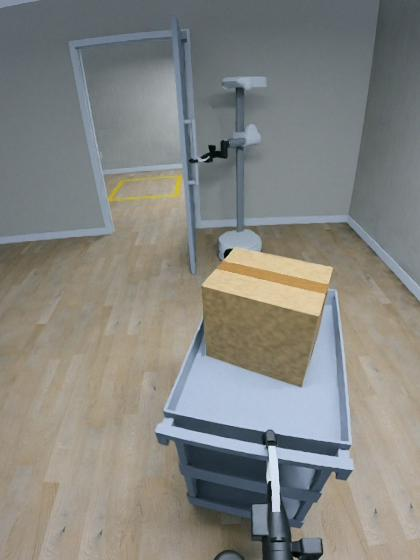

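Scene clock: 437.10 s.
move: r1 moving
r1.base_odometry: x=-3.830 y=-2.314 heading=+0.692
r1.turned_by_wheels: +0.000
r1.turned_by_imu: -0.001
r1.base_tilt: forward=-1.5 right=+1.3
r1.lidar_m: 0.40 0.47 3.13 2.92 3.01 2.48 2.32 2.40 1.88 1.76 1.80 0.40
r1.base_status: strafe_m moving
r1.joint_positions: lift_m=+0.687 arm_m=+0.000 wrist_yaw_rad=-0.004 wrist_pitch_rad=+0.002 wrist_roll_rad=+1.569 gripper_m=-0.029
r1.joint_status: not commanded
r1.measured_speeds: translate_m=+0.000 strafe_m=+0.057 rotate_rad=+0.000 lift_m=+0.000 arm_m=+0.000 wrist_yaw_rad=+0.000 wrist_pitch_rad=+0.000 wrist_roll_rad=+0.000
r1.motor_effort: lift_m=+22(22) arm_m=-4(4) wheel_0=-12(12) wheel_1=+6(6) wheel_2=+0(1)
r1.servo_current: wrist_yaw_rad=39(65) wrist_pitch_rad=46(46) wrist_roll_rad=52(59) gripper_m=52(59)
r1.contact_limits: strafe_m 0.8
r1.hand_pose: x=+0.4590 y=-0.0884 z=+0.8642 quat_wxyz=(+0.708, +0.706, +0.000, -0.002) (m; r1's base frame)
r1.wrist_depth_mm: - - - - 202 226 1160 / - - - 150 207 - - / - 410 413 153 213 - - / - 427 430 158 219 - - / - 462 455 163 225 - - / - - 189 186 182 - - / - - 521 148 239 134 -
r2.base_odometry: x=-4.348 y=+0.680 heading=-1.177
r2.turned_by_wheels: +0.000
r2.turned_by_imu: +0.000
r2.base_tilt: forward=-0.7 right=+0.0
r2.lidar_m: 0.39 1.65 1.65 1.86 1.46 1.43 0.96 0.74 0.72 0.57 0.41 0.40
r2.base_status: not commanded
r2.joint_positions: lift_m=+0.840 arm_m=+0.000 wrist_yaw_rad=+0.031 wrist_pitch_rad=+0.001 wrist_roll_rad=+0.000 gripper_m=-0.037
r2.joint_status: not commanded
r2.measured_speeds: all 0
r2.motor_effort: lift_m=+20(20) arm_m=-8(9) wheel_0=+7(7) wheel_1=-4(4) wheel_2=+22(22)
r2.servo_current: wrist_yaw_rad=215(221) wrist_pitch_rad=39(46) wrist_roll_rad=46(59) gripper_m=78(85)
r2.contact_limits: translate_m 0.9
r2.hand_pose: x=+0.4621 y=-0.0784 z=+1.0177 quat_wxyz=(+1.000, +0.000, +0.001, +0.016) (m; r2's base frame)
r2.wrist_depth_mm: - - - 225 204 172 - / - - - 228 205 174 158 / - - - 229 211 175 - / - - - 177 209 176 - / - - - 174 210 177 - / - - 177 173 196 178 - / - - - - 207 170 -
pictures: none

Scene clock: 439.43 s.
earlier move: r1 done
r1.base_odometry: x=-3.930 y=-2.194 heading=+0.692
r1.turned_by_wheels: +0.000
r1.turned_by_imu: -0.001
r1.base_tilt: forward=-1.6 right=+1.3
r1.lidar_m: 0.40 0.56 2.99 2.77 2.85 2.50 2.33 2.42 2.05 1.90 1.96 0.38
r1.base_status: done
r1.joint_positions: lift_m=+0.687 arm_m=+0.000 wrist_yaw_rad=-0.005 wrist_pitch_rad=+0.002 wrist_roll_rad=+1.569 gripper_m=-0.029
r1.joint_status: not commanded
r1.measured_speeds: all 0
r1.motor_effort: lift_m=+22(22) arm_m=-4(4) wheel_0=-9(15) wheel_1=+0(6) wheel_2=-1(2)
r1.servo_current: wrist_yaw_rad=46(72) wrist_pitch_rad=39(46) wrist_roll_rad=52(72) gripper_m=52(59)
r1.contact_limits: strafe_m 0.8
r1.hand_pose: x=+0.4589 y=-0.0888 z=+0.8642 quat_wxyz=(+0.708, +0.706, -0.001, -0.003) (m; r1's base frame)
r1.wrist_depth_mm: - - - 117 173 173 - / - 387 379 122 182 - - / - 404 407 134 194 - - / - 455 449 143 206 - - / - - 504 153 222 - - / - - 186 - 182 1708 - / - - - 126 254 134 -
r2.base_odometry: x=-4.348 y=+0.680 heading=-1.177
r2.turned_by_wheels: +0.000
r2.turned_by_imu: +0.000
r2.base_tilt: forward=-0.7 right=+0.0
r2.lidar_m: 0.39 1.65 1.64 1.85 1.47 1.42 0.95 0.76 0.73 0.58 0.43 0.40
r2.base_status: not commanded
r2.joint_positions: lift_m=+0.840 arm_m=+0.000 wrist_yaw_rad=+0.031 wrist_pitch_rad=+0.001 wrist_roll_rad=+0.000 gripper_m=-0.037
r2.joint_status: not commanded
r2.measured_speeds: all 0
r2.on_its_own: wrist_yaw_rad is at rest, and its servo_current (208 mA) is outside its rest range (0 to 104 mA)
r2.motor_effort: lift_m=+20(20) arm_m=-8(9) wheel_0=+7(8) wheel_1=-4(4) wheel_2=+22(22)
r2.servo_current: wrist_yaw_rad=208(228) wrist_pitch_rad=46(52) wrist_roll_rad=46(59) gripper_m=72(85)
r2.contact_limits: translate_m 0.9
r2.hand_pose: x=+0.4621 y=-0.0784 z=+1.0177 quat_wxyz=(+1.000, +0.000, +0.001, +0.016) (m; r2's base frame)
r2.wrist_depth_mm: - - - 225 204 173 - / - - - 228 205 175 159 / - - - 229 211 175 - / - - - 177 208 177 - / - - - 174 210 177 - / - - 177 173 195 178 - / - - - - 206 171 -
wait: 2.33 of 3 s (r1 has come to rest)
pictures: r1_head_camera
Images, in order (width x height): r1_head_camera 420x560.

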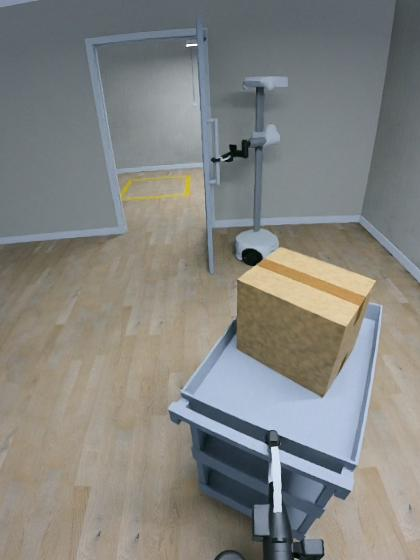

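Request:
move(
  r1={"base":{"strafe_m":-0.4},"pace":"slow","contact_limits":{"strafe_m":0.8}},
  blocking=false,
)

Request:
wait(
  seconds=6,
  cameras=["r1_head_camera"],
)

Scene clock: 443.63 s.
move: r1 moving
r1.base_odometry: x=-3.921 y=-2.205 heading=+0.692
r1.turned_by_wheels: +0.000
r1.turned_by_imu: +0.000
r1.base_tilt: forward=-1.6 right=+1.3
r1.lidar_m: 0.42 0.51 2.99 2.79 2.86 2.51 2.34 2.42 2.06 1.89 1.94 0.38
r1.base_status: strafe_m moving
r1.joint_positions: lift_m=+0.687 arm_m=+0.000 wrist_yaw_rad=-0.003 wrist_pitch_rad=+0.002 wrist_roll_rad=+1.569 gripper_m=-0.029
r1.joint_status: not commanded
r1.measured_speeds: translate_m=+0.000 strafe_m=-0.055 rotate_rad=-0.002 lift_m=+0.000 arm_m=+0.000 wrist_yaw_rad=+0.033 wrist_pitch_rad=+0.000 wrist_roll_rad=+0.000
r1.motor_effort: lift_m=+22(22) arm_m=-1(4) wheel_0=+6(8) wheel_1=-4(8) wheel_2=-1(2)
r1.servo_current: wrist_yaw_rad=59(65) wrist_pitch_rad=39(46) wrist_roll_rad=46(52) gripper_m=59(59)
r1.contact_limits: strafe_m 0.8
r1.hand_pose: x=+0.4590 y=-0.0884 z=+0.8642 quat_wxyz=(+0.708, +0.706, +0.000, -0.002) (m; r1's base frame)
r1.wrist_depth_mm: - - - 113 169 169 - / - 387 384 120 180 181 - / - 399 404 128 190 - - / - 449 445 138 204 - - / - - 504 149 221 - - / - - 215 - 183 1661 - / - 153 181 145 253 135 -
r2.base_odometry: x=-4.348 y=+0.680 heading=-1.177
r2.turned_by_wheels: +0.000
r2.turned_by_imu: +0.000
r2.base_tilt: forward=-0.6 right=+0.1
r2.lidar_m: 0.40 1.65 1.64 1.88 1.45 1.43 0.94 0.76 0.71 0.55 0.42 0.42
r2.base_status: not commanded
r2.joint_positions: lift_m=+0.840 arm_m=+0.000 wrist_yaw_rad=+0.031 wrist_pitch_rad=+0.001 wrist_roll_rad=+0.000 gripper_m=-0.037
r2.joint_status: not commanded
r2.measured_speeds: all 0
r2.motor_effort: lift_m=+20(20) arm_m=-8(8) wheel_0=+7(8) wheel_1=-4(4) wheel_2=+22(22)
r2.servo_current: wrist_yaw_rad=215(228) wrist_pitch_rad=39(46) wrist_roll_rad=59(59) gripper_m=78(85)
r2.contact_limits: translate_m 0.9
r2.hand_pose: x=+0.4621 y=-0.0784 z=+1.0177 quat_wxyz=(+1.000, +0.000, +0.001, +0.016) (m; r2's base frame)
r2.wrist_depth_mm: - - - 225 204 172 - / - - - 228 205 174 159 / - - - 229 211 175 - / - - - 177 208 176 - / - - - 174 210 177 - / - - 177 173 195 178 - / - - - - 206 171 -
pictures: none

Scene clock: 448.30 s.
earlier move: r1 done
r1.base_odometry: x=-3.674 y=-2.502 heading=+0.693
r1.turned_by_wheels: +0.000
r1.turned_by_imu: -0.001
r1.base_tilt: forward=-1.6 right=+1.3
r1.lidar_m: 0.38 0.42 3.40 3.17 3.20 2.46 2.31 2.35 1.62 1.51 1.55 0.42
r1.base_status: done
r1.joint_positions: lift_m=+0.687 arm_m=+0.000 wrist_yaw_rad=+0.004 wrist_pitch_rad=+0.002 wrist_roll_rad=+1.569 gripper_m=-0.029
r1.joint_status: not commanded
r1.measured_speeds: all 0
r1.motor_effort: lift_m=+22(22) arm_m=+4(4) wheel_0=+5(16) wheel_1=-1(8) wheel_2=-1(5)
r1.servo_current: wrist_yaw_rad=46(85) wrist_pitch_rad=39(52) wrist_roll_rad=39(65) gripper_m=52(65)
r1.contact_limits: strafe_m 0.8
r1.hand_pose: x=+0.4596 y=-0.0862 z=+0.8644 quat_wxyz=(+0.708, +0.706, +0.002, +0.001) (m; r1's base frame)
r1.wrist_depth_mm: - - - - 225 233 234 / - - - - 226 1708 1229 / - - - 597 225 - - / - 424 427 166 227 - - / - 442 436 430 227 - - / - 452 442 198 185 - - / - 462 181 145 227 126 -
r2.base_odometry: x=-4.348 y=+0.680 heading=-1.177
r2.turned_by_wheels: +0.000
r2.turned_by_imu: +0.001
r2.base_tilt: forward=-0.6 right=+0.0
r2.lidar_m: 0.40 5.15 1.66 1.84 1.45 1.44 0.94 0.71 0.72 0.55 0.42 0.41
r2.base_status: not commanded
r2.joint_positions: lift_m=+0.840 arm_m=+0.000 wrist_yaw_rad=+0.031 wrist_pitch_rad=+0.001 wrist_roll_rad=+0.000 gripper_m=-0.037
r2.joint_status: not commanded
r2.measured_speeds: all 0
r2.on_its_own: wrist_yaw_rad is at rest, and its servo_current (221 mA) is outside its rest range (0 to 104 mA)
r2.motor_effort: lift_m=+20(20) arm_m=-8(9) wheel_0=+7(8) wheel_1=-4(4) wheel_2=+22(22)
r2.servo_current: wrist_yaw_rad=221(228) wrist_pitch_rad=39(46) wrist_roll_rad=46(59) gripper_m=78(85)
r2.contact_limits: translate_m 0.9
r2.hand_pose: x=+0.4621 y=-0.0784 z=+1.0177 quat_wxyz=(+1.000, +0.000, +0.001, +0.016) (m; r2's base frame)
r2.wrist_depth_mm: - - - 225 204 172 - / - - - 228 206 174 159 / - - - 229 211 176 - / - - - 177 209 176 - / - - - 174 209 177 - / - - 177 173 196 178 - / - - - - 206 171 -
wait: 4.67 of 6 s (r1 has come to rest)
pictures: r1_head_camera
Images, in order (width x height): r1_head_camera 420x560.

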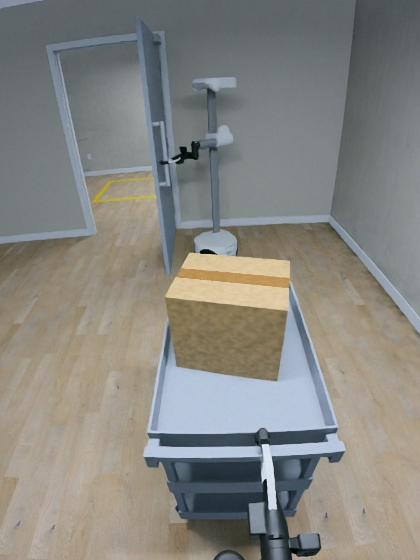

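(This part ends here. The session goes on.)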